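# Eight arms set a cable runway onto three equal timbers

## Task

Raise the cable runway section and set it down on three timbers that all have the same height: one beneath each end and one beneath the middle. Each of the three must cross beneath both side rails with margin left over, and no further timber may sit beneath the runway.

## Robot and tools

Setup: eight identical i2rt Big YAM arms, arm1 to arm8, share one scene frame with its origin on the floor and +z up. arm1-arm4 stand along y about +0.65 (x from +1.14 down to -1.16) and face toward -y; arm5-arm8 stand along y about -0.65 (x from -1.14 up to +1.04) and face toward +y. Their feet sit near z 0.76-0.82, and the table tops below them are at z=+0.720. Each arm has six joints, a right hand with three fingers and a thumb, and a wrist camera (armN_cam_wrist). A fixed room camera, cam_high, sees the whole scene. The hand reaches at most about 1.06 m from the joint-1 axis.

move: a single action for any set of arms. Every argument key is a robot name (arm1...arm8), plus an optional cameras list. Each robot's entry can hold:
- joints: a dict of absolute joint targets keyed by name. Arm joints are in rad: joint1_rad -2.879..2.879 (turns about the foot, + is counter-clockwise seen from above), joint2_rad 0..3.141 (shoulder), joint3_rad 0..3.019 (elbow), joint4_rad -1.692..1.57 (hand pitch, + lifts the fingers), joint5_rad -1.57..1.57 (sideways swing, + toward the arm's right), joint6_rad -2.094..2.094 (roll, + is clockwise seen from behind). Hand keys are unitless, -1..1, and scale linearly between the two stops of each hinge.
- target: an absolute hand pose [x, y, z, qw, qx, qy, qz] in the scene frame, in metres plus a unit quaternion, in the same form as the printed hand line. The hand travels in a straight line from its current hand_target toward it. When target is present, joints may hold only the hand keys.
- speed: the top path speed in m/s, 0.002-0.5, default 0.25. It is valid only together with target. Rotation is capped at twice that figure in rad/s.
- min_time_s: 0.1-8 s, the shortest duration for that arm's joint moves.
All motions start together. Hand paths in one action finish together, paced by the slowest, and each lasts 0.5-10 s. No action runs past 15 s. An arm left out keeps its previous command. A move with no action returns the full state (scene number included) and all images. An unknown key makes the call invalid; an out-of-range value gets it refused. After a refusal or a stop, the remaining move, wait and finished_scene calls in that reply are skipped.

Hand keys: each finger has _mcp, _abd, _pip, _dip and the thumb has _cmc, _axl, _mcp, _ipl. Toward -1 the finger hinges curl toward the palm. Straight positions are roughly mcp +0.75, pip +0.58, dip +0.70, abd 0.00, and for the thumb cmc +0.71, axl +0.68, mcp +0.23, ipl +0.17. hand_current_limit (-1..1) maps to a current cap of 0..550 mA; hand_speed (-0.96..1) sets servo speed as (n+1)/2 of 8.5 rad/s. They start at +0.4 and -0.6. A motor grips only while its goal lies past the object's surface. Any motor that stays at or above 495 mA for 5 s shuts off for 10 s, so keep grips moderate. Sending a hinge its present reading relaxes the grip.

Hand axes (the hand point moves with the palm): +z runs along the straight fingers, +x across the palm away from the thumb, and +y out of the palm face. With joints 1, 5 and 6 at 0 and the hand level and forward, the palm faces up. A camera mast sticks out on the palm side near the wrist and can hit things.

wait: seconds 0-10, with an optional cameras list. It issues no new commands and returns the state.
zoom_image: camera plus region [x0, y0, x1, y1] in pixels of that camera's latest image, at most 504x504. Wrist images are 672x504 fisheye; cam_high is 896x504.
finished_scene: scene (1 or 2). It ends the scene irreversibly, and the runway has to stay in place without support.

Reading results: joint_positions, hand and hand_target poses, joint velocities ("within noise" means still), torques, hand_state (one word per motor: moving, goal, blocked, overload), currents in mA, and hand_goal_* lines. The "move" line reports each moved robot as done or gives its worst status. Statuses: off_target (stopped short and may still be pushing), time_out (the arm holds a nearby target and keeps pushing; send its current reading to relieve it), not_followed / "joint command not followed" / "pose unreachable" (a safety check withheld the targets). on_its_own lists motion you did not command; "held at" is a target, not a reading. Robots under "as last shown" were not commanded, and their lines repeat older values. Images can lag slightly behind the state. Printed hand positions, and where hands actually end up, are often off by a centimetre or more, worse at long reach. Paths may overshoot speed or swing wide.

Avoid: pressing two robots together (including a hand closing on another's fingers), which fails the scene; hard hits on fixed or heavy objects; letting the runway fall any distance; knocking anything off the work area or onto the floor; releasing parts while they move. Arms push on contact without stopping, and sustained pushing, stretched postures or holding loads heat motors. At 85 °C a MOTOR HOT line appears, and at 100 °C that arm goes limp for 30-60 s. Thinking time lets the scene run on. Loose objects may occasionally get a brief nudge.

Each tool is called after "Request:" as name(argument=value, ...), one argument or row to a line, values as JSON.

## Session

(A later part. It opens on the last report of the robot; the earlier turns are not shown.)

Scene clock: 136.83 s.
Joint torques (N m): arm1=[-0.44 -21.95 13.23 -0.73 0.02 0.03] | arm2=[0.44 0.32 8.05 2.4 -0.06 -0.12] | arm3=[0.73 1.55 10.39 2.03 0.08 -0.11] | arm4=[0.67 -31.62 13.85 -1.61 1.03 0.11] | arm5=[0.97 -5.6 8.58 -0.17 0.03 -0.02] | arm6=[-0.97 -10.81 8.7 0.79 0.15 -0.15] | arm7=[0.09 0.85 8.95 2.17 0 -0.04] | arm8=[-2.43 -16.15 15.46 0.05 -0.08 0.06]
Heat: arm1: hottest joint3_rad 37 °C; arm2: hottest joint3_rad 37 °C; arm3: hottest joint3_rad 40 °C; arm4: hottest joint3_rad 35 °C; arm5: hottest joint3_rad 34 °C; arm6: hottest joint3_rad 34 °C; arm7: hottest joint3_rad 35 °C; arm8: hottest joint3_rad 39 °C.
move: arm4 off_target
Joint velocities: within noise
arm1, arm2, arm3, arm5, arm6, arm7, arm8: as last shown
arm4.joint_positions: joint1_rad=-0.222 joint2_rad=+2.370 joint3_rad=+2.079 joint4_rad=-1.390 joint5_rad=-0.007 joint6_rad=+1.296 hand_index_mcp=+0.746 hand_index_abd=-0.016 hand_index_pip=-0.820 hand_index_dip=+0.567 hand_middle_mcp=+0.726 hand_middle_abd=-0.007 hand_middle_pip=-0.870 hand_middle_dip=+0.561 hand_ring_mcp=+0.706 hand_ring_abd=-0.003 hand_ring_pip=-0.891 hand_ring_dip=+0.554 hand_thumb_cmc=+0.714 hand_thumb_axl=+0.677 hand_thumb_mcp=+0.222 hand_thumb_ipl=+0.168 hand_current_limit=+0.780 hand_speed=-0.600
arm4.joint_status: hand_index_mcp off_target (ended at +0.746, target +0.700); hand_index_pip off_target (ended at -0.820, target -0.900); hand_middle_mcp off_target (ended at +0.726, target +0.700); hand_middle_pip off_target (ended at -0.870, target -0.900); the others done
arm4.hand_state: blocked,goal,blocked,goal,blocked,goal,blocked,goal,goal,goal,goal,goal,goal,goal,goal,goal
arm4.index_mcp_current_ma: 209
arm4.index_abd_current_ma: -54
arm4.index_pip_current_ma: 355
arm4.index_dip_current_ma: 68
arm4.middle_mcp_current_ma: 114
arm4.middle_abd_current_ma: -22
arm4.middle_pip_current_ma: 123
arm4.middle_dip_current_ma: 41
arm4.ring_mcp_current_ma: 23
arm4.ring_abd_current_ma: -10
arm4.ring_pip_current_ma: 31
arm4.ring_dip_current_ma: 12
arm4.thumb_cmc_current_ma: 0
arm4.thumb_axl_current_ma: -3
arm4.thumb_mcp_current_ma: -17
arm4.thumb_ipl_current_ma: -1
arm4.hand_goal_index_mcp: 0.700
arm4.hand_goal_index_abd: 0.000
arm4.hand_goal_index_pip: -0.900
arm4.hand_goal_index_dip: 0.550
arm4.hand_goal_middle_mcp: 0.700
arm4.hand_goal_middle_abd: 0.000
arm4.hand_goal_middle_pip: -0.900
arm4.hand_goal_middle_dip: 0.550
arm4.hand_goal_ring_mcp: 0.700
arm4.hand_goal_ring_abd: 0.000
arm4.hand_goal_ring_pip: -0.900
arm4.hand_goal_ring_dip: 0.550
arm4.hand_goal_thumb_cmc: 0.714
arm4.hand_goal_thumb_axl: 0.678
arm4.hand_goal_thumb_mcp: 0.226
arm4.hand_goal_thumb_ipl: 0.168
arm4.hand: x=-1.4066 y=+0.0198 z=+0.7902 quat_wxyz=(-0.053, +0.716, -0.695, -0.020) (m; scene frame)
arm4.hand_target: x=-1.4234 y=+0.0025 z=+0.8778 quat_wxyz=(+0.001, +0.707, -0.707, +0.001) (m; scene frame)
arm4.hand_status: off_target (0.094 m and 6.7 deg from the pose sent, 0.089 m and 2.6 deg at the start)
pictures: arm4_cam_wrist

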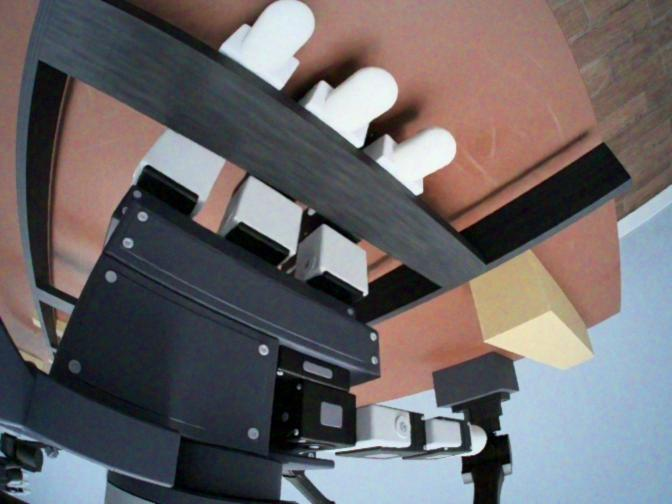

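Request:
move(
  arm4={"target": [-1.42, 0.0, 0.795, 0, 0.7071, -0.7071, 0], "speed": 0.12},
  arm5={"target": [-1.08, -0.30, 1.0, 0, 0.7071, 0.7071, 0], "speed": 0.25, "joints": {"hand_index_pip": -0.73, "hand_middle_pip": -0.73, "hand_ring_pip": -0.73}},
  arm6={"target": [-0.52, -0.25, 0.96, 0, 0.7071, 0.7071, 0], "speed": 0.25},
  cameras=["cam_high"],
)

Scene clock: 145.27 s.
Joint torques (N m): arm1=[-0.44 -21.83 13.24 -0.69 0.02 0.04] | arm2=[0.38 0.26 8.08 2.41 -0.05 -0.12] | arm3=[0.79 1.49 10.48 2.37 0.03 -0.05] | arm4=[0.79 -26.17 8.01 1.09 0.87 -0.07] | arm5=[0.03 -10.4 12.63 0.58 0.14 0.17] | arm6=[-0.26 -10.7 10.52 -0.03 0.17 0.08] | arm7=[0.09 0.85 8.94 2.15 0 -0.04] | arm8=[-2.43 -16.15 15.42 0.03 -0.08 0.07]
Heat: arm1: hottest joint3_rad 38 °C; arm2: hottest joint3_rad 37 °C; arm3: hottest joint3_rad 41 °C; arm4: hottest joint3_rad 36 °C; arm5: hottest joint3_rad 34 °C; arm6: hottest joint3_rad 34 °C; arm7: hottest joint3_rad 35 °C; arm8: hottest joint3_rad 40 °C.
move: arm4 off_target; arm5 off_target; arm6 off_target
Joint velocities: within noise
arm1.joint_positions: joint1_rad=+0.642 joint2_rad=+1.870 joint3_rad=+1.656 joint4_rad=-1.394 joint5_rad=+0.001 joint6_rad=+0.632 hand_index_mcp=-0.379 hand_index_abd=+0.000 hand_index_pip=-0.621 hand_index_dip=-0.516 hand_middle_mcp=-0.375 hand_middle_abd=+0.000 hand_middle_pip=-0.625 hand_middle_dip=-0.513 hand_ring_mcp=-0.373 hand_ring_abd=+0.000 hand_ring_pip=-0.624 hand_ring_dip=-0.513 hand_thumb_cmc=+0.715 hand_thumb_axl=+0.677 hand_thumb_mcp=+0.222 hand_thumb_ipl=+0.168 hand_current_limit=+0.400 hand_speed=-0.600
arm1.joint_status: not commanded
arm1.hand_state: blocked,goal,blocked,blocked,blocked,goal,blocked,blocked,blocked,goal,blocked,blocked,goal,goal,goal,goal
arm1.index_mcp_current_ma: 169
arm1.index_abd_current_ma: 1
arm1.index_pip_current_ma: 237
arm1.index_dip_current_ma: 130
arm1.middle_mcp_current_ma: 186
arm1.middle_abd_current_ma: 1
arm1.middle_pip_current_ma: 217
arm1.middle_dip_current_ma: 142
arm1.ring_mcp_current_ma: 198
arm1.ring_abd_current_ma: 1
arm1.ring_pip_current_ma: 221
arm1.ring_dip_current_ma: 143
arm1.thumb_cmc_current_ma: 1
arm1.thumb_axl_current_ma: -2
arm1.thumb_mcp_current_ma: -15
arm1.thumb_ipl_current_ma: -1
arm1.hand_goal_index_mcp: -0.420
arm1.hand_goal_index_abd: 0.000
arm1.hand_goal_index_pip: -0.680
arm1.hand_goal_index_dip: -0.550
arm1.hand_goal_middle_mcp: -0.420
arm1.hand_goal_middle_abd: 0.000
arm1.hand_goal_middle_pip: -0.680
arm1.hand_goal_middle_dip: -0.550
arm1.hand_goal_ring_mcp: -0.420
arm1.hand_goal_ring_abd: 0.000
arm1.hand_goal_ring_pip: -0.680
arm1.hand_goal_ring_dip: -0.550
arm1.hand_goal_thumb_cmc: 0.714
arm1.hand_goal_thumb_axl: 0.678
arm1.hand_goal_thumb_mcp: 0.226
arm1.hand_goal_thumb_ipl: 0.168
arm1.hand: x=+1.4493 y=+0.1055 z=+0.9292 quat_wxyz=(-0.013, +1.000, +0.000, -0.012) (m; scene frame)
arm1.hand_target: x=+1.4595 y=+0.1006 z=+0.9500 quat_wxyz=(+0.000, +1.000, +0.000, +0.000) (m; scene frame)
arm1.hand_status: not commanded
arm2, arm3, arm7: as last shown
arm4.joint_positions: joint1_rad=-0.218 joint2_rad=+2.370 joint3_rad=+2.060 joint4_rad=-1.299 joint5_rad=-0.003 joint6_rad=+1.319 hand_index_mcp=+0.725 hand_index_abd=-0.004 hand_index_pip=-0.891 hand_index_dip=+0.553 hand_middle_mcp=+0.705 hand_middle_abd=-0.004 hand_middle_pip=-0.893 hand_middle_dip=+0.553 hand_ring_mcp=+0.705 hand_ring_abd=-0.003 hand_ring_pip=-0.892 hand_ring_dip=+0.553 hand_thumb_cmc=+0.714 hand_thumb_axl=+0.677 hand_thumb_mcp=+0.222 hand_thumb_ipl=+0.168 hand_current_limit=+0.780 hand_speed=-0.600
arm4.joint_status: not commanded
arm4.hand_state: blocked,goal,goal,goal,goal,goal,goal,goal,goal,goal,goal,goal,goal,goal,goal,goal
arm4.index_mcp_current_ma: 109
arm4.index_abd_current_ma: -11
arm4.index_pip_current_ma: 32
arm4.index_dip_current_ma: 11
arm4.middle_mcp_current_ma: 20
arm4.middle_abd_current_ma: -11
arm4.middle_pip_current_ma: 24
arm4.middle_dip_current_ma: 11
arm4.ring_mcp_current_ma: 18
arm4.ring_abd_current_ma: -10
arm4.ring_pip_current_ma: 31
arm4.ring_dip_current_ma: 12
arm4.thumb_cmc_current_ma: 0
arm4.thumb_axl_current_ma: -3
arm4.thumb_mcp_current_ma: -17
arm4.thumb_ipl_current_ma: -1
arm4.hand_goal_index_mcp: 0.700
arm4.hand_goal_index_abd: 0.000
arm4.hand_goal_index_pip: -0.900
arm4.hand_goal_index_dip: 0.550
arm4.hand_goal_middle_mcp: 0.700
arm4.hand_goal_middle_abd: 0.000
arm4.hand_goal_middle_pip: -0.900
arm4.hand_goal_middle_dip: 0.550
arm4.hand_goal_ring_mcp: 0.700
arm4.hand_goal_ring_abd: 0.000
arm4.hand_goal_ring_pip: -0.900
arm4.hand_goal_ring_dip: 0.550
arm4.hand_goal_thumb_cmc: 0.714
arm4.hand_goal_thumb_axl: 0.678
arm4.hand_goal_thumb_mcp: 0.226
arm4.hand_goal_thumb_ipl: 0.168
arm4.on_its_own: hand_index_mcp moved -0.021 toward your old target +0.700; hand_index_pip moved -0.071 to your old target -0.900; hand_middle_mcp moved -0.021 to your old target +0.700; hand_middle_pip moved -0.023 to your old target -0.900
arm4.hand: x=-1.4083 y=+0.0059 z=+0.7825 quat_wxyz=(-0.021, +0.711, -0.703, -0.004) (m; scene frame)
arm4.hand_target: x=-1.4199 y=+0.0003 z=+0.7952 quat_wxyz=(+0.000, +0.707, -0.707, +0.000) (m; scene frame)
arm4.hand_status: off_target (0.018 m and 2.5 deg from the pose sent, 0.024 m and 6.7 deg at the start)
arm5.joint_positions: joint1_rad=+0.052 joint2_rad=+1.339 joint3_rad=+1.117 joint4_rad=-1.396 joint5_rad=-0.002 joint6_rad=+1.617 hand_index_mcp=+0.755 hand_index_abd=+0.000 hand_index_pip=-0.723 hand_index_dip=+0.696 hand_middle_mcp=+0.755 hand_middle_abd=+0.000 hand_middle_pip=-0.722 hand_middle_dip=+0.696 hand_ring_mcp=+0.756 hand_ring_abd=+0.000 hand_ring_pip=-0.722 hand_ring_dip=+0.696 hand_thumb_cmc=+0.716 hand_thumb_axl=+0.677 hand_thumb_mcp=+0.223 hand_thumb_ipl=+0.168 hand_current_limit=+0.400 hand_speed=-0.600
arm5.joint_status: all done
arm5.hand_state: goal,goal,goal,goal,goal,goal,goal,goal,goal,goal,goal,goal,goal,goal,goal,goal
arm5.index_mcp_current_ma: 1
arm5.index_abd_current_ma: 0
arm5.index_pip_current_ma: 8
arm5.index_dip_current_ma: 0
arm5.middle_mcp_current_ma: 1
arm5.middle_abd_current_ma: 0
arm5.middle_pip_current_ma: 10
arm5.middle_dip_current_ma: 0
arm5.ring_mcp_current_ma: 1
arm5.ring_abd_current_ma: 0
arm5.ring_pip_current_ma: 9
arm5.ring_dip_current_ma: 0
arm5.thumb_cmc_current_ma: 1
arm5.thumb_axl_current_ma: 0
arm5.thumb_mcp_current_ma: -3
arm5.thumb_ipl_current_ma: 0
arm5.hand_goal_index_mcp: 0.754
arm5.hand_goal_index_abd: 0.000
arm5.hand_goal_index_pip: -0.730
arm5.hand_goal_index_dip: 0.696
arm5.hand_goal_middle_mcp: 0.754
arm5.hand_goal_middle_abd: 0.000
arm5.hand_goal_middle_pip: -0.730
arm5.hand_goal_middle_dip: 0.696
arm5.hand_goal_ring_mcp: 0.754
arm5.hand_goal_ring_abd: 0.000
arm5.hand_goal_ring_pip: -0.730
arm5.hand_goal_ring_dip: 0.696
arm5.hand_goal_thumb_cmc: 0.714
arm5.hand_goal_thumb_axl: 0.678
arm5.hand_goal_thumb_mcp: 0.226
arm5.hand_goal_thumb_ipl: 0.168
arm5.hand: x=-1.0790 y=-0.3175 z=+0.9883 quat_wxyz=(+0.016, +0.702, +0.711, -0.014) (m; scene frame)
arm5.hand_target: x=-1.0800 y=-0.3007 z=+1.0002 quat_wxyz=(+0.000, +0.707, +0.707, +0.000) (m; scene frame)
arm5.hand_status: off_target (0.021 m and 2.6 deg from the pose sent, 0.254 m and 89.0 deg at the start)
arm6.joint_positions: joint1_rad=+0.481 joint2_rad=+1.583 joint3_rad=+1.382 joint4_rad=-1.373 joint5_rad=-0.004 joint6_rad=+2.052 hand_index_mcp=+0.754 hand_index_abd=+0.001 hand_index_pip=-0.722 hand_index_dip=+0.696 hand_middle_mcp=+0.754 hand_middle_abd=+0.001 hand_middle_pip=-0.723 hand_middle_dip=+0.696 hand_ring_mcp=+0.754 hand_ring_abd=+0.001 hand_ring_pip=-0.721 hand_ring_dip=+0.696 hand_thumb_cmc=+0.714 hand_thumb_axl=+0.677 hand_thumb_mcp=+0.224 hand_thumb_ipl=+0.168 hand_current_limit=+0.400 hand_speed=-0.600
arm6.joint_status: not commanded
arm6.hand_state: goal,goal,goal,goal,goal,goal,goal,goal,goal,goal,goal,goal,goal,goal,goal,goal
arm6.index_mcp_current_ma: 0
arm6.index_abd_current_ma: 1
arm6.index_pip_current_ma: 17
arm6.index_dip_current_ma: 0
arm6.middle_mcp_current_ma: 0
arm6.middle_abd_current_ma: 1
arm6.middle_pip_current_ma: 13
arm6.middle_dip_current_ma: 0
arm6.ring_mcp_current_ma: 0
arm6.ring_abd_current_ma: 0
arm6.ring_pip_current_ma: 18
arm6.ring_dip_current_ma: 0
arm6.thumb_cmc_current_ma: 0
arm6.thumb_axl_current_ma: -1
arm6.thumb_mcp_current_ma: -5
arm6.thumb_ipl_current_ma: 0
arm6.hand_goal_index_mcp: 0.754
arm6.hand_goal_index_abd: 0.000
arm6.hand_goal_index_pip: -0.730
arm6.hand_goal_index_dip: 0.696
arm6.hand_goal_middle_mcp: 0.754
arm6.hand_goal_middle_abd: 0.000
arm6.hand_goal_middle_pip: -0.730
arm6.hand_goal_middle_dip: 0.696
arm6.hand_goal_ring_mcp: 0.754
arm6.hand_goal_ring_abd: 0.000
arm6.hand_goal_ring_pip: -0.730
arm6.hand_goal_ring_dip: 0.696
arm6.hand_goal_thumb_cmc: 0.714
arm6.hand_goal_thumb_axl: 0.678
arm6.hand_goal_thumb_mcp: 0.226
arm6.hand_goal_thumb_ipl: 0.168
arm6.hand: x=-0.5101 y=-0.2604 z=+0.9575 quat_wxyz=(+0.001, +0.706, +0.709, -0.001) (m; scene frame)
arm6.hand_target: x=-0.5199 y=-0.2504 z=+0.9599 quat_wxyz=(-0.001, +0.707, +0.707, +0.000) (m; scene frame)
arm6.hand_status: off_target (0.015 m and 0.3 deg from the pose sent, 0.125 m and 89.4 deg at the start)
arm8.joint_positions: joint1_rad=-0.729 joint2_rad=+1.885 joint3_rad=+1.706 joint4_rad=-1.465 joint5_rad=-0.001 joint6_rad=-0.752 hand_index_mcp=-0.380 hand_index_abd=+0.001 hand_index_pip=-0.623 hand_index_dip=-0.512 hand_middle_mcp=-0.385 hand_middle_abd=+0.001 hand_middle_pip=-0.613 hand_middle_dip=-0.523 hand_ring_mcp=-0.429 hand_ring_abd=+0.001 hand_ring_pip=-0.547 hand_ring_dip=-0.589 hand_thumb_cmc=+0.715 hand_thumb_axl=+0.677 hand_thumb_mcp=+0.223 hand_thumb_ipl=+0.168 hand_current_limit=+0.400 hand_speed=-0.600
arm8.joint_status: not commanded
arm8.hand_state: blocked,goal,blocked,blocked,blocked,goal,blocked,blocked,blocked,goal,blocked,goal,goal,goal,goal,goal
arm8.index_mcp_current_ma: 137
arm8.index_abd_current_ma: 1
arm8.index_pip_current_ma: 193
arm8.index_dip_current_ma: 118
arm8.middle_mcp_current_ma: 115
arm8.middle_abd_current_ma: 2
arm8.middle_pip_current_ma: 234
arm8.middle_dip_current_ma: 78
arm8.ring_mcp_current_ma: 60
arm8.ring_abd_current_ma: 2
arm8.ring_pip_current_ma: 261
arm8.ring_dip_current_ma: 27
arm8.thumb_cmc_current_ma: 1
arm8.thumb_axl_current_ma: -1
arm8.thumb_mcp_current_ma: -9
arm8.thumb_ipl_current_ma: 0
arm8.hand_goal_index_mcp: -0.420
arm8.hand_goal_index_abd: 0.000
arm8.hand_goal_index_pip: -0.680
arm8.hand_goal_index_dip: -0.550
arm8.hand_goal_middle_mcp: -0.420
arm8.hand_goal_middle_abd: 0.000
arm8.hand_goal_middle_pip: -0.680
arm8.hand_goal_middle_dip: -0.550
arm8.hand_goal_ring_mcp: -0.450
arm8.hand_goal_ring_abd: 0.000
arm8.hand_goal_ring_pip: -0.620
arm8.hand_goal_ring_dip: -0.600
arm8.hand_goal_thumb_cmc: 0.714
arm8.hand_goal_thumb_axl: 0.678
arm8.hand_goal_thumb_mcp: 0.226
arm8.hand_goal_thumb_ipl: 0.168
arm8.hand: x=+1.4392 y=-0.1498 z=+0.9077 quat_wxyz=(-0.027, -0.008, +0.999, -0.029) (m; scene frame)
arm8.hand_target: x=+1.4583 y=-0.1420 z=+0.9503 quat_wxyz=(+0.000, +0.000, +1.000, +0.000) (m; scene frame)
arm8.hand_status: not commanded
pictures: cam_high

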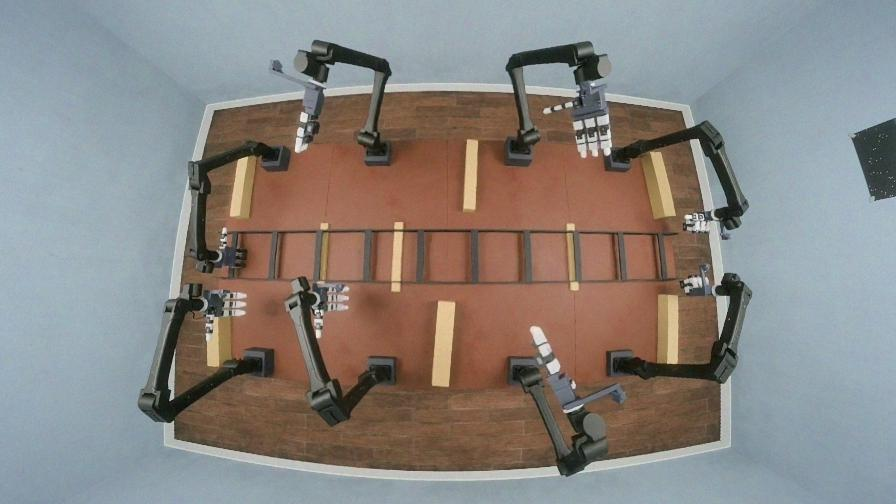

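Request:
move(
  arm5={"target": [-1.09, -0.06, 0.95, 0, 0.7071, 0.7071, 0], "speed": 0.25},
  arm6={"target": [-0.52, -0.05, 0.95, 0, 0.7071, 0.7071, 0], "speed": 0.25},
)

Request:
move(
  arm5={"target": [-1.085, -0.05, 0.80, 0, 0.7071, 0.7071, 0], "speed": 0.15},
  arm6={"target": [-0.51, -0.045, 0.80, 0, 0.7071, 0.7071, 0], "speed": 0.15},
  cameras=["arm5_cam_wrist", "arm6_cam_wrist", "cam_high"],
)

Scene clock: 148.10 s.
Joint torques (N m): arm1=[-0.38 -21.95 13.24 -0.72 0.02 0.03] | arm2=[0.44 0.26 8.05 2.41 -0.06 -0.12] | arm3=[0.5 1.79 10.52 2.14 -0.01 -0.12] | arm4=[0.73 -26.17 8.01 1.07 0.87 -0.07] | arm5=[-0.5 -22.01 12.72 -0.27 0.17 0.13] | arm6=[-1.85 -17.73 10.82 -0.08 0.2 -0.15] | arm7=[0.03 0.85 8.94 2.17 0 -0.04] | arm8=[-2.43 -16.09 15.43 0.05 -0.07 0.06]
Heat: arm1: hottest joint3_rad 38 °C; arm2: hottest joint3_rad 37 °C; arm3: hottest joint3_rad 41 °C; arm4: hottest joint3_rad 36 °C; arm5: hottest joint3_rad 35 °C; arm6: hottest joint3_rad 34 °C; arm7: hottest joint3_rad 35 °C; arm8: hottest joint3_rad 40 °C.
move: arm5 off_target; arm6 off_target
Joint velocities: within noise
arm1, arm2, arm3, arm7, arm8: as last shown
arm4.joint_positions: joint1_rad=-0.218 joint2_rad=+2.370 joint3_rad=+2.060 joint4_rad=-1.299 joint5_rad=-0.003 joint6_rad=+1.319 hand_index_mcp=+0.725 hand_index_abd=-0.004 hand_index_pip=-0.891 hand_index_dip=+0.553 hand_middle_mcp=+0.705 hand_middle_abd=-0.004 hand_middle_pip=-0.893 hand_middle_dip=+0.553 hand_ring_mcp=+0.705 hand_ring_abd=-0.003 hand_ring_pip=-0.892 hand_ring_dip=+0.553 hand_thumb_cmc=+0.714 hand_thumb_axl=+0.677 hand_thumb_mcp=+0.222 hand_thumb_ipl=+0.168 hand_current_limit=+0.780 hand_speed=-0.600
arm4.joint_status: not commanded
arm4.hand_state: blocked,goal,goal,goal,goal,goal,goal,goal,goal,goal,goal,goal,goal,goal,goal,goal
arm4.index_mcp_current_ma: 109
arm4.index_abd_current_ma: -11
arm4.index_pip_current_ma: 32
arm4.index_dip_current_ma: 11
arm4.middle_mcp_current_ma: 20
arm4.middle_abd_current_ma: -11
arm4.middle_pip_current_ma: 24
arm4.middle_dip_current_ma: 11
arm4.ring_mcp_current_ma: 18
arm4.ring_abd_current_ma: -10
arm4.ring_pip_current_ma: 31
arm4.ring_dip_current_ma: 12
arm4.thumb_cmc_current_ma: 0
arm4.thumb_axl_current_ma: -3
arm4.thumb_mcp_current_ma: -17
arm4.thumb_ipl_current_ma: -1
arm4.hand_goal_index_mcp: 0.700
arm4.hand_goal_index_abd: 0.000
arm4.hand_goal_index_pip: -0.900
arm4.hand_goal_index_dip: 0.550
arm4.hand_goal_middle_mcp: 0.700
arm4.hand_goal_middle_abd: 0.000
arm4.hand_goal_middle_pip: -0.900
arm4.hand_goal_middle_dip: 0.550
arm4.hand_goal_ring_mcp: 0.700
arm4.hand_goal_ring_abd: 0.000
arm4.hand_goal_ring_pip: -0.900
arm4.hand_goal_ring_dip: 0.550
arm4.hand_goal_thumb_cmc: 0.714
arm4.hand_goal_thumb_axl: 0.678
arm4.hand_goal_thumb_mcp: 0.226
arm4.hand_goal_thumb_ipl: 0.168
arm4.hand: x=-1.4083 y=+0.0059 z=+0.7825 quat_wxyz=(-0.021, +0.711, -0.703, -0.004) (m; scene frame)
arm4.hand_target: x=-1.4199 y=+0.0003 z=+0.7952 quat_wxyz=(+0.000, +0.707, -0.707, +0.000) (m; scene frame)
arm4.hand_status: not commanded
arm5.joint_positions: joint1_rad=+0.052 joint2_rad=+1.993 joint3_rad=+1.820 joint4_rad=-1.425 joint5_rad=-0.002 joint6_rad=+1.618 hand_index_mcp=+0.755 hand_index_abd=+0.000 hand_index_pip=-0.723 hand_index_dip=+0.696 hand_middle_mcp=+0.755 hand_middle_abd=+0.000 hand_middle_pip=-0.722 hand_middle_dip=+0.696 hand_ring_mcp=+0.756 hand_ring_abd=+0.000 hand_ring_pip=-0.722 hand_ring_dip=+0.696 hand_thumb_cmc=+0.716 hand_thumb_axl=+0.677 hand_thumb_mcp=+0.223 hand_thumb_ipl=+0.168 hand_current_limit=+0.400 hand_speed=-0.600
arm5.joint_status: not commanded
arm5.hand_state: goal,goal,goal,goal,goal,goal,goal,goal,goal,goal,goal,goal,goal,goal,goal,goal
arm5.index_mcp_current_ma: 1
arm5.index_abd_current_ma: 0
arm5.index_pip_current_ma: 8
arm5.index_dip_current_ma: 0
arm5.middle_mcp_current_ma: 1
arm5.middle_abd_current_ma: 0
arm5.middle_pip_current_ma: 10
arm5.middle_dip_current_ma: 0
arm5.ring_mcp_current_ma: 1
arm5.ring_abd_current_ma: 0
arm5.ring_pip_current_ma: 9
arm5.ring_dip_current_ma: 0
arm5.thumb_cmc_current_ma: 1
arm5.thumb_axl_current_ma: 0
arm5.thumb_mcp_current_ma: -4
arm5.thumb_ipl_current_ma: 0
arm5.hand_goal_index_mcp: 0.754
arm5.hand_goal_index_abd: 0.000
arm5.hand_goal_index_pip: -0.730
arm5.hand_goal_index_dip: 0.696
arm5.hand_goal_middle_mcp: 0.754
arm5.hand_goal_middle_abd: 0.000
arm5.hand_goal_middle_pip: -0.730
arm5.hand_goal_middle_dip: 0.696
arm5.hand_goal_ring_mcp: 0.754
arm5.hand_goal_ring_abd: 0.000
arm5.hand_goal_ring_pip: -0.730
arm5.hand_goal_ring_dip: 0.696
arm5.hand_goal_thumb_cmc: 0.714
arm5.hand_goal_thumb_axl: 0.678
arm5.hand_goal_thumb_mcp: 0.226
arm5.hand_goal_thumb_ipl: 0.168
arm5.hand: x=-1.0935 y=-0.0714 z=+0.9399 quat_wxyz=(+0.009, +0.703, +0.711, -0.008) (m; scene frame)
arm5.hand_target: x=-1.0900 y=-0.0606 z=+0.9499 quat_wxyz=(+0.000, +0.707, +0.707, +0.000) (m; scene frame)
arm5.hand_status: off_target (0.016 m and 1.5 deg from the pose sent, 0.261 m and 2.6 deg at the start)
arm6.joint_positions: joint1_rad=+0.358 joint2_rad=+2.104 joint3_rad=+2.118 joint4_rad=-1.588 joint5_rad=-0.004 joint6_rad=+1.933 hand_index_mcp=+0.754 hand_index_abd=+0.001 hand_index_pip=-0.722 hand_index_dip=+0.696 hand_middle_mcp=+0.754 hand_middle_abd=+0.001 hand_middle_pip=-0.723 hand_middle_dip=+0.696 hand_ring_mcp=+0.754 hand_ring_abd=+0.001 hand_ring_pip=-0.721 hand_ring_dip=+0.696 hand_thumb_cmc=+0.714 hand_thumb_axl=+0.677 hand_thumb_mcp=+0.223 hand_thumb_ipl=+0.168 hand_current_limit=+0.400 hand_speed=-0.600
arm6.joint_status: not commanded
arm6.hand_state: goal,goal,goal,goal,goal,goal,goal,goal,goal,goal,goal,goal,goal,goal,goal,goal
arm6.index_mcp_current_ma: 0
arm6.index_abd_current_ma: 1
arm6.index_pip_current_ma: 16
arm6.index_dip_current_ma: 0
arm6.middle_mcp_current_ma: 0
arm6.middle_abd_current_ma: 1
arm6.middle_pip_current_ma: 13
arm6.middle_dip_current_ma: 0
arm6.ring_mcp_current_ma: 0
arm6.ring_abd_current_ma: 0
arm6.ring_pip_current_ma: 18
arm6.ring_dip_current_ma: 0
arm6.thumb_cmc_current_ma: 0
arm6.thumb_axl_current_ma: -1
arm6.thumb_mcp_current_ma: -6
arm6.thumb_ipl_current_ma: 0
arm6.hand_goal_index_mcp: 0.754
arm6.hand_goal_index_abd: 0.000
arm6.hand_goal_index_pip: -0.730
arm6.hand_goal_index_dip: 0.696
arm6.hand_goal_middle_mcp: 0.754
arm6.hand_goal_middle_abd: 0.000
arm6.hand_goal_middle_pip: -0.730
arm6.hand_goal_middle_dip: 0.696
arm6.hand_goal_ring_mcp: 0.754
arm6.hand_goal_ring_abd: 0.000
arm6.hand_goal_ring_pip: -0.730
arm6.hand_goal_ring_dip: 0.696
arm6.hand_goal_thumb_cmc: 0.714
arm6.hand_goal_thumb_axl: 0.678
arm6.hand_goal_thumb_mcp: 0.226
arm6.hand_goal_thumb_ipl: 0.168
arm6.hand: x=-0.5234 y=-0.0629 z=+0.9533 quat_wxyz=(+0.001, +0.707, +0.707, -0.001) (m; scene frame)
arm6.hand_target: x=-0.5198 y=-0.0506 z=+0.9498 quat_wxyz=(-0.001, +0.707, +0.707, +0.000) (m; scene frame)
arm6.hand_status: off_target (0.014 m and 0.2 deg from the pose sent, 0.211 m and 0.3 deg at the start)
pictures: none

Scene clock: 149.67 s.
Joint torques (N m): arm1=[-0.44 -21.95 13.23 -0.73 0.02 0.04] | arm2=[0.44 0.26 8.05 2.4 -0.06 -0.12] | arm3=[0.67 0.97 10.63 2.29 -0.02 -0.06] | arm4=[0.79 -26.17 7.99 1.09 0.87 -0.07] | arm5=[-0.5 -22.71 7.76 0.7 0.16 0.05] | arm6=[-2.02 -18.49 6.99 0.7 0.18 -0.16] | arm7=[0.03 0.85 8.95 2.15 0 -0.04] | arm8=[-2.43 -16.09 15.43 0.02 -0.08 0.07]
Heat: arm1: hottest joint3_rad 39 °C; arm2: hottest joint3_rad 37 °C; arm3: hottest joint3_rad 41 °C; arm4: hottest joint3_rad 36 °C; arm5: hottest joint3_rad 35 °C; arm6: hottest joint3_rad 34 °C; arm7: hottest joint3_rad 35 °C; arm8: hottest joint3_rad 40 °C.
move: arm5 off_target; arm6 off_target
Joint velocities: within noise
arm1, arm2, arm3, arm4, arm7, arm8: as last shown
arm5.joint_positions: joint1_rad=+0.044 joint2_rad=+2.136 joint3_rad=+1.706 joint4_rad=-1.135 joint5_rad=-0.002 joint6_rad=+1.618 hand_index_mcp=+0.755 hand_index_abd=+0.000 hand_index_pip=-0.723 hand_index_dip=+0.696 hand_middle_mcp=+0.755 hand_middle_abd=+0.000 hand_middle_pip=-0.722 hand_middle_dip=+0.696 hand_ring_mcp=+0.756 hand_ring_abd=+0.000 hand_ring_pip=-0.723 hand_ring_dip=+0.696 hand_thumb_cmc=+0.716 hand_thumb_axl=+0.677 hand_thumb_mcp=+0.223 hand_thumb_ipl=+0.168 hand_current_limit=+0.400 hand_speed=-0.600
arm5.joint_status: not commanded
arm5.hand_state: goal,goal,goal,goal,goal,goal,goal,goal,goal,goal,goal,goal,goal,goal,goal,goal
arm5.index_mcp_current_ma: 1
arm5.index_abd_current_ma: 0
arm5.index_pip_current_ma: 8
arm5.index_dip_current_ma: 0
arm5.middle_mcp_current_ma: 1
arm5.middle_abd_current_ma: 0
arm5.middle_pip_current_ma: 10
arm5.middle_dip_current_ma: 0
arm5.ring_mcp_current_ma: 1
arm5.ring_abd_current_ma: 0
arm5.ring_pip_current_ma: 9
arm5.ring_dip_current_ma: 0
arm5.thumb_cmc_current_ma: 1
arm5.thumb_axl_current_ma: 0
arm5.thumb_mcp_current_ma: -4
arm5.thumb_ipl_current_ma: 0
arm5.hand_goal_index_mcp: 0.754
arm5.hand_goal_index_abd: 0.000
arm5.hand_goal_index_pip: -0.730
arm5.hand_goal_index_dip: 0.696
arm5.hand_goal_middle_mcp: 0.754
arm5.hand_goal_middle_abd: 0.000
arm5.hand_goal_middle_pip: -0.730
arm5.hand_goal_middle_dip: 0.696
arm5.hand_goal_ring_mcp: 0.754
arm5.hand_goal_ring_abd: 0.000
arm5.hand_goal_ring_pip: -0.730
arm5.hand_goal_ring_dip: 0.696
arm5.hand_goal_thumb_cmc: 0.714
arm5.hand_goal_thumb_axl: 0.678
arm5.hand_goal_thumb_mcp: 0.226
arm5.hand_goal_thumb_ipl: 0.168
arm5.hand: x=-1.0895 y=-0.0489 z=+0.8118 quat_wxyz=(-0.004, +0.706, +0.708, +0.003) (m; scene frame)
arm5.hand_target: x=-1.0850 y=-0.0503 z=+0.8000 quat_wxyz=(+0.000, +0.707, +0.707, +0.000) (m; scene frame)
arm5.hand_status: off_target (0.013 m and 0.6 deg from the pose sent, 0.142 m and 1.5 deg at the start)
arm6.joint_positions: joint1_rad=+0.346 joint2_rad=+2.183 joint3_rad=+1.898 joint4_rad=-1.264 joint5_rad=-0.004 joint6_rad=+1.918 hand_index_mcp=+0.754 hand_index_abd=+0.001 hand_index_pip=-0.722 hand_index_dip=+0.696 hand_middle_mcp=+0.754 hand_middle_abd=+0.001 hand_middle_pip=-0.724 hand_middle_dip=+0.696 hand_ring_mcp=+0.754 hand_ring_abd=+0.001 hand_ring_pip=-0.722 hand_ring_dip=+0.696 hand_thumb_cmc=+0.714 hand_thumb_axl=+0.677 hand_thumb_mcp=+0.223 hand_thumb_ipl=+0.168 hand_current_limit=+0.400 hand_speed=-0.600
arm6.joint_status: not commanded
arm6.hand_state: goal,goal,goal,goal,goal,goal,goal,goal,goal,goal,goal,goal,goal,goal,goal,goal
arm6.index_mcp_current_ma: 0
arm6.index_abd_current_ma: 1
arm6.index_pip_current_ma: 16
arm6.index_dip_current_ma: 0
arm6.middle_mcp_current_ma: 0
arm6.middle_abd_current_ma: 1
arm6.middle_pip_current_ma: 13
arm6.middle_dip_current_ma: 0
arm6.ring_mcp_current_ma: 0
arm6.ring_abd_current_ma: 0
arm6.ring_pip_current_ma: 18
arm6.ring_dip_current_ma: 0
arm6.thumb_cmc_current_ma: 0
arm6.thumb_axl_current_ma: -1
arm6.thumb_mcp_current_ma: -6
arm6.thumb_ipl_current_ma: 0
arm6.hand_goal_index_mcp: 0.754
arm6.hand_goal_index_abd: 0.000
arm6.hand_goal_index_pip: -0.730
arm6.hand_goal_index_dip: 0.696
arm6.hand_goal_middle_mcp: 0.754
arm6.hand_goal_middle_abd: 0.000
arm6.hand_goal_middle_pip: -0.730
arm6.hand_goal_middle_dip: 0.696
arm6.hand_goal_ring_mcp: 0.754
arm6.hand_goal_ring_abd: 0.000
arm6.hand_goal_ring_pip: -0.730
arm6.hand_goal_ring_dip: 0.696
arm6.hand_goal_thumb_cmc: 0.714
arm6.hand_goal_thumb_axl: 0.678
arm6.hand_goal_thumb_mcp: 0.226
arm6.hand_goal_thumb_ipl: 0.168
arm6.hand: x=-0.5202 y=-0.0476 z=+0.8185 quat_wxyz=(-0.010, +0.706, +0.708, +0.004) (m; scene frame)
arm6.hand_target: x=-0.5100 y=-0.0457 z=+0.8002 quat_wxyz=(+0.000, +0.707, +0.707, +0.000) (m; scene frame)
arm6.hand_status: off_target (0.021 m and 1.3 deg from the pose sent, 0.155 m and 0.2 deg at the start)
pictures: arm5_cam_wrist, arm6_cam_wrist, cam_high

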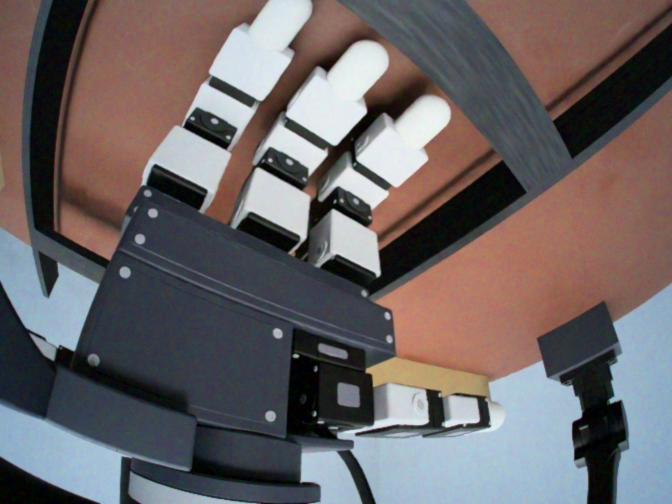

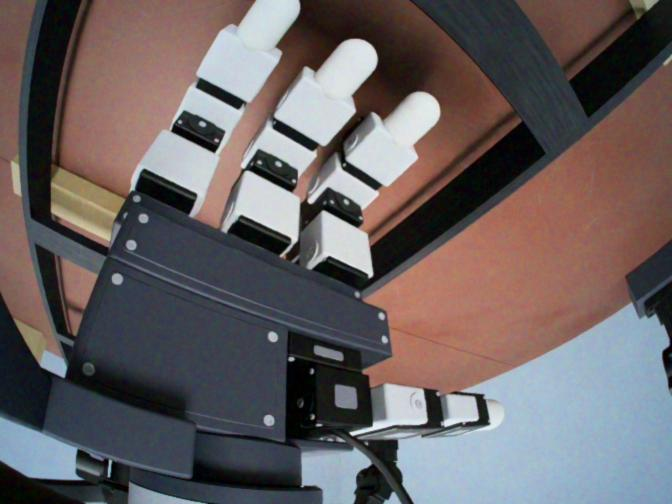

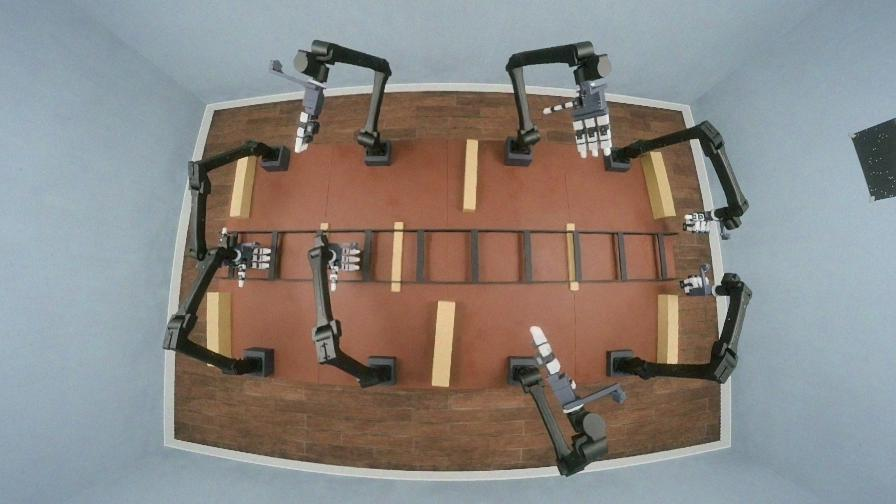

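Request:
move(
  arm5={"target": [-1.085, -0.05, 0.772, 0, 0.7071, 0.7071, 0], "speed": 0.1},
  arm6={"target": [-0.505, -0.045, 0.77, 0, 0.7071, 0.7071, 0], "speed": 0.1},
)

Request:
move(
  arm5={"target": [-0.99, -0.05, 0.777, 0, 0.7071, 0.7071, 0], "speed": 0.12},
  arm6={"target": [-0.385, -0.045, 0.777, 0, 0.7071, 0.7071, 0], "speed": 0.12},
  cameras=["arm5_cam_wrist", "arm6_cam_wrist"],
)

Scene clock: 151.80 s.
Joint torques (N m): arm1=[-0.44 -21.83 13.24 -0.73 0.01 0.03] | arm2=[0.5 0.26 8.05 2.4 -0.06 -0.12] | arm3=[1.08 1.38 10.48 2.15 -0.01 -0.04] | arm4=[0.73 -26.17 8.01 1.09 0.87 -0.07] | arm5=[-0.5 -21.25 7.21 0.95 0.18 0.06] | arm6=[-2.02 -17.79 6.56 0.75 0.17 -0.16] | arm7=[0.03 0.85 8.94 2.17 0 -0.04] | arm8=[-2.43 -16.03 15.43 0.03 -0.07 0.06]
Heat: arm1: hottest joint3_rad 39 °C; arm2: hottest joint3_rad 37 °C; arm3: hottest joint3_rad 41 °C; arm4: hottest joint3_rad 36 °C; arm5: hottest joint3_rad 35 °C; arm6: hottest joint3_rad 34 °C; arm7: hottest joint3_rad 35 °C; arm8: hottest joint3_rad 40 °C.
move: arm5 off_target; arm6 off_target
Joint velocities: within noise
arm1, arm2, arm3, arm4, arm7, arm8: as last shown
arm5.joint_positions: joint1_rad=+0.044 joint2_rad=+2.152 joint3_rad=+1.690 joint4_rad=-1.083 joint5_rad=-0.002 joint6_rad=+1.618 hand_index_mcp=+0.749 hand_index_abd=+0.002 hand_index_pip=-0.736 hand_index_dip=+0.696 hand_middle_mcp=+0.753 hand_middle_abd=+0.001 hand_middle_pip=-0.729 hand_middle_dip=+0.696 hand_ring_mcp=+0.756 hand_ring_abd=+0.000 hand_ring_pip=-0.723 hand_ring_dip=+0.696 hand_thumb_cmc=+0.716 hand_thumb_axl=+0.677 hand_thumb_mcp=+0.222 hand_thumb_ipl=+0.168 hand_current_limit=+0.400 hand_speed=-0.600
arm5.joint_status: not commanded
arm5.hand_state: goal,goal,goal,goal,goal,goal,goal,goal,goal,goal,goal,goal,goal,goal,goal,goal
arm5.index_mcp_current_ma: -5
arm5.index_abd_current_ma: 2
arm5.index_pip_current_ma: -7
arm5.index_dip_current_ma: 0
arm5.middle_mcp_current_ma: -1
arm5.middle_abd_current_ma: 0
arm5.middle_pip_current_ma: 1
arm5.middle_dip_current_ma: 0
arm5.ring_mcp_current_ma: 1
arm5.ring_abd_current_ma: 0
arm5.ring_pip_current_ma: 9
arm5.ring_dip_current_ma: 0
arm5.thumb_cmc_current_ma: 1
arm5.thumb_axl_current_ma: 0
arm5.thumb_mcp_current_ma: -4
arm5.thumb_ipl_current_ma: 0
arm5.hand_goal_index_mcp: 0.754
arm5.hand_goal_index_abd: 0.000
arm5.hand_goal_index_pip: -0.730
arm5.hand_goal_index_dip: 0.696
arm5.hand_goal_middle_mcp: 0.754
arm5.hand_goal_middle_abd: 0.000
arm5.hand_goal_middle_pip: -0.730
arm5.hand_goal_middle_dip: 0.696
arm5.hand_goal_ring_mcp: 0.754
arm5.hand_goal_ring_abd: 0.000
arm5.hand_goal_ring_pip: -0.730
arm5.hand_goal_ring_dip: 0.696
arm5.hand_goal_thumb_cmc: 0.714
arm5.hand_goal_thumb_axl: 0.678
arm5.hand_goal_thumb_mcp: 0.226
arm5.hand_goal_thumb_ipl: 0.168
arm5.hand: x=-1.0897 y=-0.0451 z=+0.7960 quat_wxyz=(-0.011, +0.706, +0.708, +0.010) (m; scene frame)
arm5.hand_target: x=-1.0851 y=-0.0508 z=+0.7725 quat_wxyz=(+0.000, +0.707, +0.707, +0.000) (m; scene frame)
arm5.hand_status: off_target (0.025 m and 1.7 deg from the pose sent, 0.040 m and 0.6 deg at the start)
arm6.joint_positions: joint1_rad=+0.339 joint2_rad=+2.195 joint3_rad=+1.863 joint4_rad=-1.201 joint5_rad=-0.004 joint6_rad=+1.910 hand_index_mcp=+0.753 hand_index_abd=+0.001 hand_index_pip=-0.727 hand_index_dip=+0.696 hand_middle_mcp=+0.754 hand_middle_abd=+0.001 hand_middle_pip=-0.724 hand_middle_dip=+0.696 hand_ring_mcp=+0.754 hand_ring_abd=+0.001 hand_ring_pip=-0.722 hand_ring_dip=+0.696 hand_thumb_cmc=+0.714 hand_thumb_axl=+0.677 hand_thumb_mcp=+0.223 hand_thumb_ipl=+0.168 hand_current_limit=+0.400 hand_speed=-0.600
arm6.joint_status: not commanded
arm6.hand_state: goal,goal,goal,goal,goal,goal,goal,goal,goal,goal,goal,goal,goal,goal,goal,goal
arm6.index_mcp_current_ma: -1
arm6.index_abd_current_ma: 1
arm6.index_pip_current_ma: 5
arm6.index_dip_current_ma: 0
arm6.middle_mcp_current_ma: 0
arm6.middle_abd_current_ma: 1
arm6.middle_pip_current_ma: 13
arm6.middle_dip_current_ma: 0
arm6.ring_mcp_current_ma: 0
arm6.ring_abd_current_ma: 0
arm6.ring_pip_current_ma: 18
arm6.ring_dip_current_ma: 0
arm6.thumb_cmc_current_ma: 0
arm6.thumb_axl_current_ma: -1
arm6.thumb_mcp_current_ma: -6
arm6.thumb_ipl_current_ma: 0
arm6.hand_goal_index_mcp: 0.754
arm6.hand_goal_index_abd: 0.000
arm6.hand_goal_index_pip: -0.730
arm6.hand_goal_index_dip: 0.696
arm6.hand_goal_middle_mcp: 0.754
arm6.hand_goal_middle_abd: 0.000
arm6.hand_goal_middle_pip: -0.730
arm6.hand_goal_middle_dip: 0.696
arm6.hand_goal_ring_mcp: 0.754
arm6.hand_goal_ring_abd: 0.000
arm6.hand_goal_ring_pip: -0.730
arm6.hand_goal_ring_dip: 0.696
arm6.hand_goal_thumb_cmc: 0.714
arm6.hand_goal_thumb_axl: 0.678
arm6.hand_goal_thumb_mcp: 0.226
arm6.hand_goal_thumb_ipl: 0.168
arm6.hand: x=-0.5163 y=-0.0440 z=+0.7973 quat_wxyz=(-0.018, +0.706, +0.708, +0.008) (m; scene frame)
arm6.hand_target: x=-0.5050 y=-0.0460 z=+0.7707 quat_wxyz=(+0.000, +0.707, +0.707, +0.000) (m; scene frame)
arm6.hand_status: off_target (0.030 m and 2.2 deg from the pose sent, 0.051 m and 1.3 deg at the start)
pictures: none

Scene clock: 153.33 s.
Joint torques (N m): arm1=[-0.5 -21.89 13.24 -0.76 0.02 0.04] | arm2=[0.32 0.38 8.05 2.4 -0.06 -0.12] | arm3=[2.02 1.55 10.33 2.3 -0.02 -0.06] | arm4=[0.73 -26.17 7.99 1.09 0.87 -0.07] | arm5=[-2.26 -21.07 8.55 0.31 0.7 -0.25] | arm6=[-3.78 -18.73 5.27 0.7 0.74 -0.33] | arm7=[0.09 0.85 8.94 2.17 0 -0.04] | arm8=[-2.37 -16.09 15.45 0.03 -0.08 0.06]
Heat: arm1: hottest joint3_rad 39 °C; arm2: hottest joint3_rad 37 °C; arm3: hottest joint3_rad 41 °C; arm4: hottest joint3_rad 35 °C; arm5: hottest joint3_rad 35 °C; arm6: hottest joint3_rad 34 °C; arm7: hottest joint3_rad 35 °C; arm8: hottest joint3_rad 40 °C.
move: arm5 off_target; arm6 off_target
Joint velocities: within noise
arm1, arm2, arm3, arm4, arm7, arm8: as last shown
arm5.joint_positions: joint1_rad=-0.089 joint2_rad=+2.152 joint3_rad=+1.690 joint4_rad=-1.083 joint5_rad=-0.014 joint6_rad=+1.502 hand_index_mcp=+0.754 hand_index_abd=+0.005 hand_index_pip=-0.744 hand_index_dip=+0.696 hand_middle_mcp=+0.751 hand_middle_abd=+0.001 hand_middle_pip=-0.731 hand_middle_dip=+0.696 hand_ring_mcp=+0.755 hand_ring_abd=+0.000 hand_ring_pip=-0.724 hand_ring_dip=+0.696 hand_thumb_cmc=+0.715 hand_thumb_axl=+0.677 hand_thumb_mcp=+0.222 hand_thumb_ipl=+0.168 hand_current_limit=+0.400 hand_speed=-0.600
arm5.joint_status: not commanded
arm5.hand_state: goal,goal,goal,goal,goal,goal,goal,goal,goal,goal,goal,goal,goal,goal,goal,goal
arm5.index_mcp_current_ma: 0
arm5.index_abd_current_ma: 5
arm5.index_pip_current_ma: -21
arm5.index_dip_current_ma: 0
arm5.middle_mcp_current_ma: -3
arm5.middle_abd_current_ma: 0
arm5.middle_pip_current_ma: -1
arm5.middle_dip_current_ma: 0
arm5.ring_mcp_current_ma: 1
arm5.ring_abd_current_ma: 0
arm5.ring_pip_current_ma: 7
arm5.ring_dip_current_ma: 0
arm5.thumb_cmc_current_ma: 1
arm5.thumb_axl_current_ma: 0
arm5.thumb_mcp_current_ma: -4
arm5.thumb_ipl_current_ma: 0
arm5.hand_goal_index_mcp: 0.754
arm5.hand_goal_index_abd: 0.000
arm5.hand_goal_index_pip: -0.730
arm5.hand_goal_index_dip: 0.696
arm5.hand_goal_middle_mcp: 0.754
arm5.hand_goal_middle_abd: 0.000
arm5.hand_goal_middle_pip: -0.730
arm5.hand_goal_middle_dip: 0.696
arm5.hand_goal_ring_mcp: 0.754
arm5.hand_goal_ring_abd: 0.000
arm5.hand_goal_ring_pip: -0.730
arm5.hand_goal_ring_dip: 0.696
arm5.hand_goal_thumb_cmc: 0.714
arm5.hand_goal_thumb_axl: 0.678
arm5.hand_goal_thumb_mcp: 0.226
arm5.hand_goal_thumb_ipl: 0.168
arm5.hand: x=-1.0080 y=-0.0477 z=+0.7952 quat_wxyz=(-0.014, +0.712, +0.702, +0.007) (m; scene frame)
arm5.hand_target: x=-0.9906 y=-0.0509 z=+0.7773 quat_wxyz=(+0.000, +0.707, +0.707, +0.000) (m; scene frame)
arm5.hand_status: off_target (0.026 m and 2.0 deg from the pose sent, 0.102 m and 1.7 deg at the start)
arm6.joint_positions: joint1_rad=+0.182 joint2_rad=+2.141 joint3_rad=+1.755 joint4_rad=-1.157 joint5_rad=-0.018 joint6_rad=+1.750 hand_index_mcp=+0.750 hand_index_abd=+0.006 hand_index_pip=-0.747 hand_index_dip=+0.696 hand_middle_mcp=+0.751 hand_middle_abd=+0.002 hand_middle_pip=-0.738 hand_middle_dip=+0.696 hand_ring_mcp=+0.756 hand_ring_abd=+0.001 hand_ring_pip=-0.732 hand_ring_dip=+0.696 hand_thumb_cmc=+0.714 hand_thumb_axl=+0.677 hand_thumb_mcp=+0.223 hand_thumb_ipl=+0.168 hand_current_limit=+0.400 hand_speed=-0.600
arm6.joint_status: not commanded
arm6.hand_state: goal,goal,goal,goal,goal,goal,goal,goal,goal,goal,goal,goal,goal,goal,goal,goal
arm6.index_mcp_current_ma: -8
arm6.index_abd_current_ma: 10
arm6.index_pip_current_ma: -42
arm6.index_dip_current_ma: 0
arm6.middle_mcp_current_ma: -5
arm6.middle_abd_current_ma: 3
arm6.middle_pip_current_ma: -18
arm6.middle_dip_current_ma: 0
arm6.ring_mcp_current_ma: 3
arm6.ring_abd_current_ma: 1
arm6.ring_pip_current_ma: -3
arm6.ring_dip_current_ma: 0
arm6.thumb_cmc_current_ma: -1
arm6.thumb_axl_current_ma: -1
arm6.thumb_mcp_current_ma: -6
arm6.thumb_ipl_current_ma: 0
arm6.hand_goal_index_mcp: 0.754
arm6.hand_goal_index_abd: 0.000
arm6.hand_goal_index_pip: -0.730
arm6.hand_goal_index_dip: 0.696
arm6.hand_goal_middle_mcp: 0.754
arm6.hand_goal_middle_abd: 0.000
arm6.hand_goal_middle_pip: -0.730
arm6.hand_goal_middle_dip: 0.696
arm6.hand_goal_ring_mcp: 0.754
arm6.hand_goal_ring_abd: 0.000
arm6.hand_goal_ring_pip: -0.730
arm6.hand_goal_ring_dip: 0.696
arm6.hand_goal_thumb_cmc: 0.714
arm6.hand_goal_thumb_axl: 0.678
arm6.hand_goal_thumb_mcp: 0.226
arm6.hand_goal_thumb_ipl: 0.168
arm6.hand: x=-0.4131 y=-0.0409 z=+0.7928 quat_wxyz=(-0.016, +0.704, +0.710, +0.002) (m; scene frame)
arm6.hand_target: x=-0.3858 y=-0.0460 z=+0.7775 quat_wxyz=(+0.000, +0.707, +0.707, -0.001) (m; scene frame)
arm6.hand_status: off_target (0.033 m and 1.9 deg from the pose sent, 0.133 m and 2.2 deg at the start)
pictures: arm5_cam_wrist, arm6_cam_wrist

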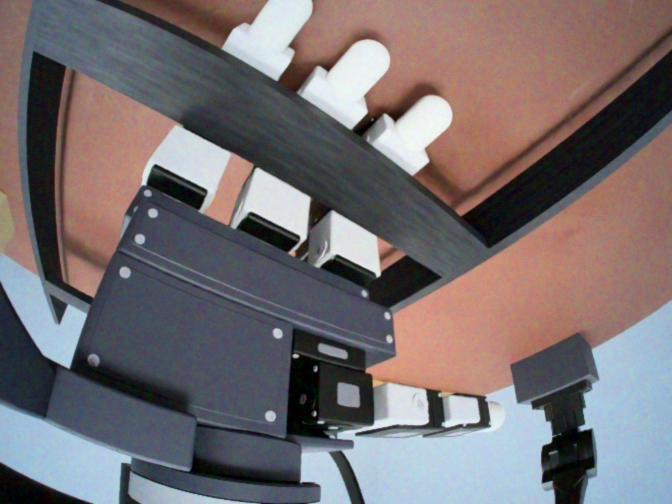

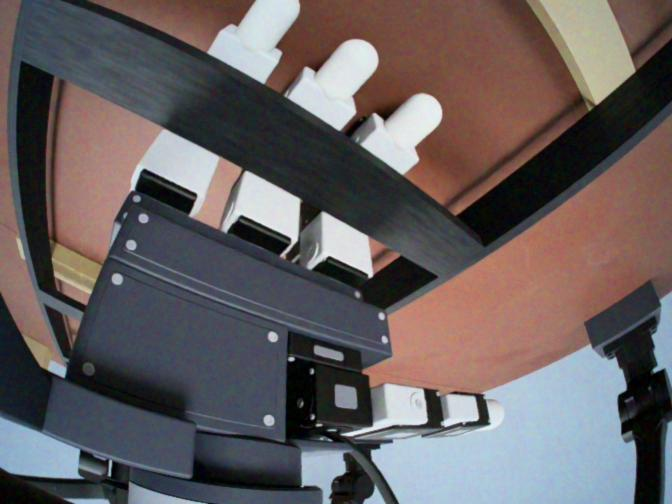

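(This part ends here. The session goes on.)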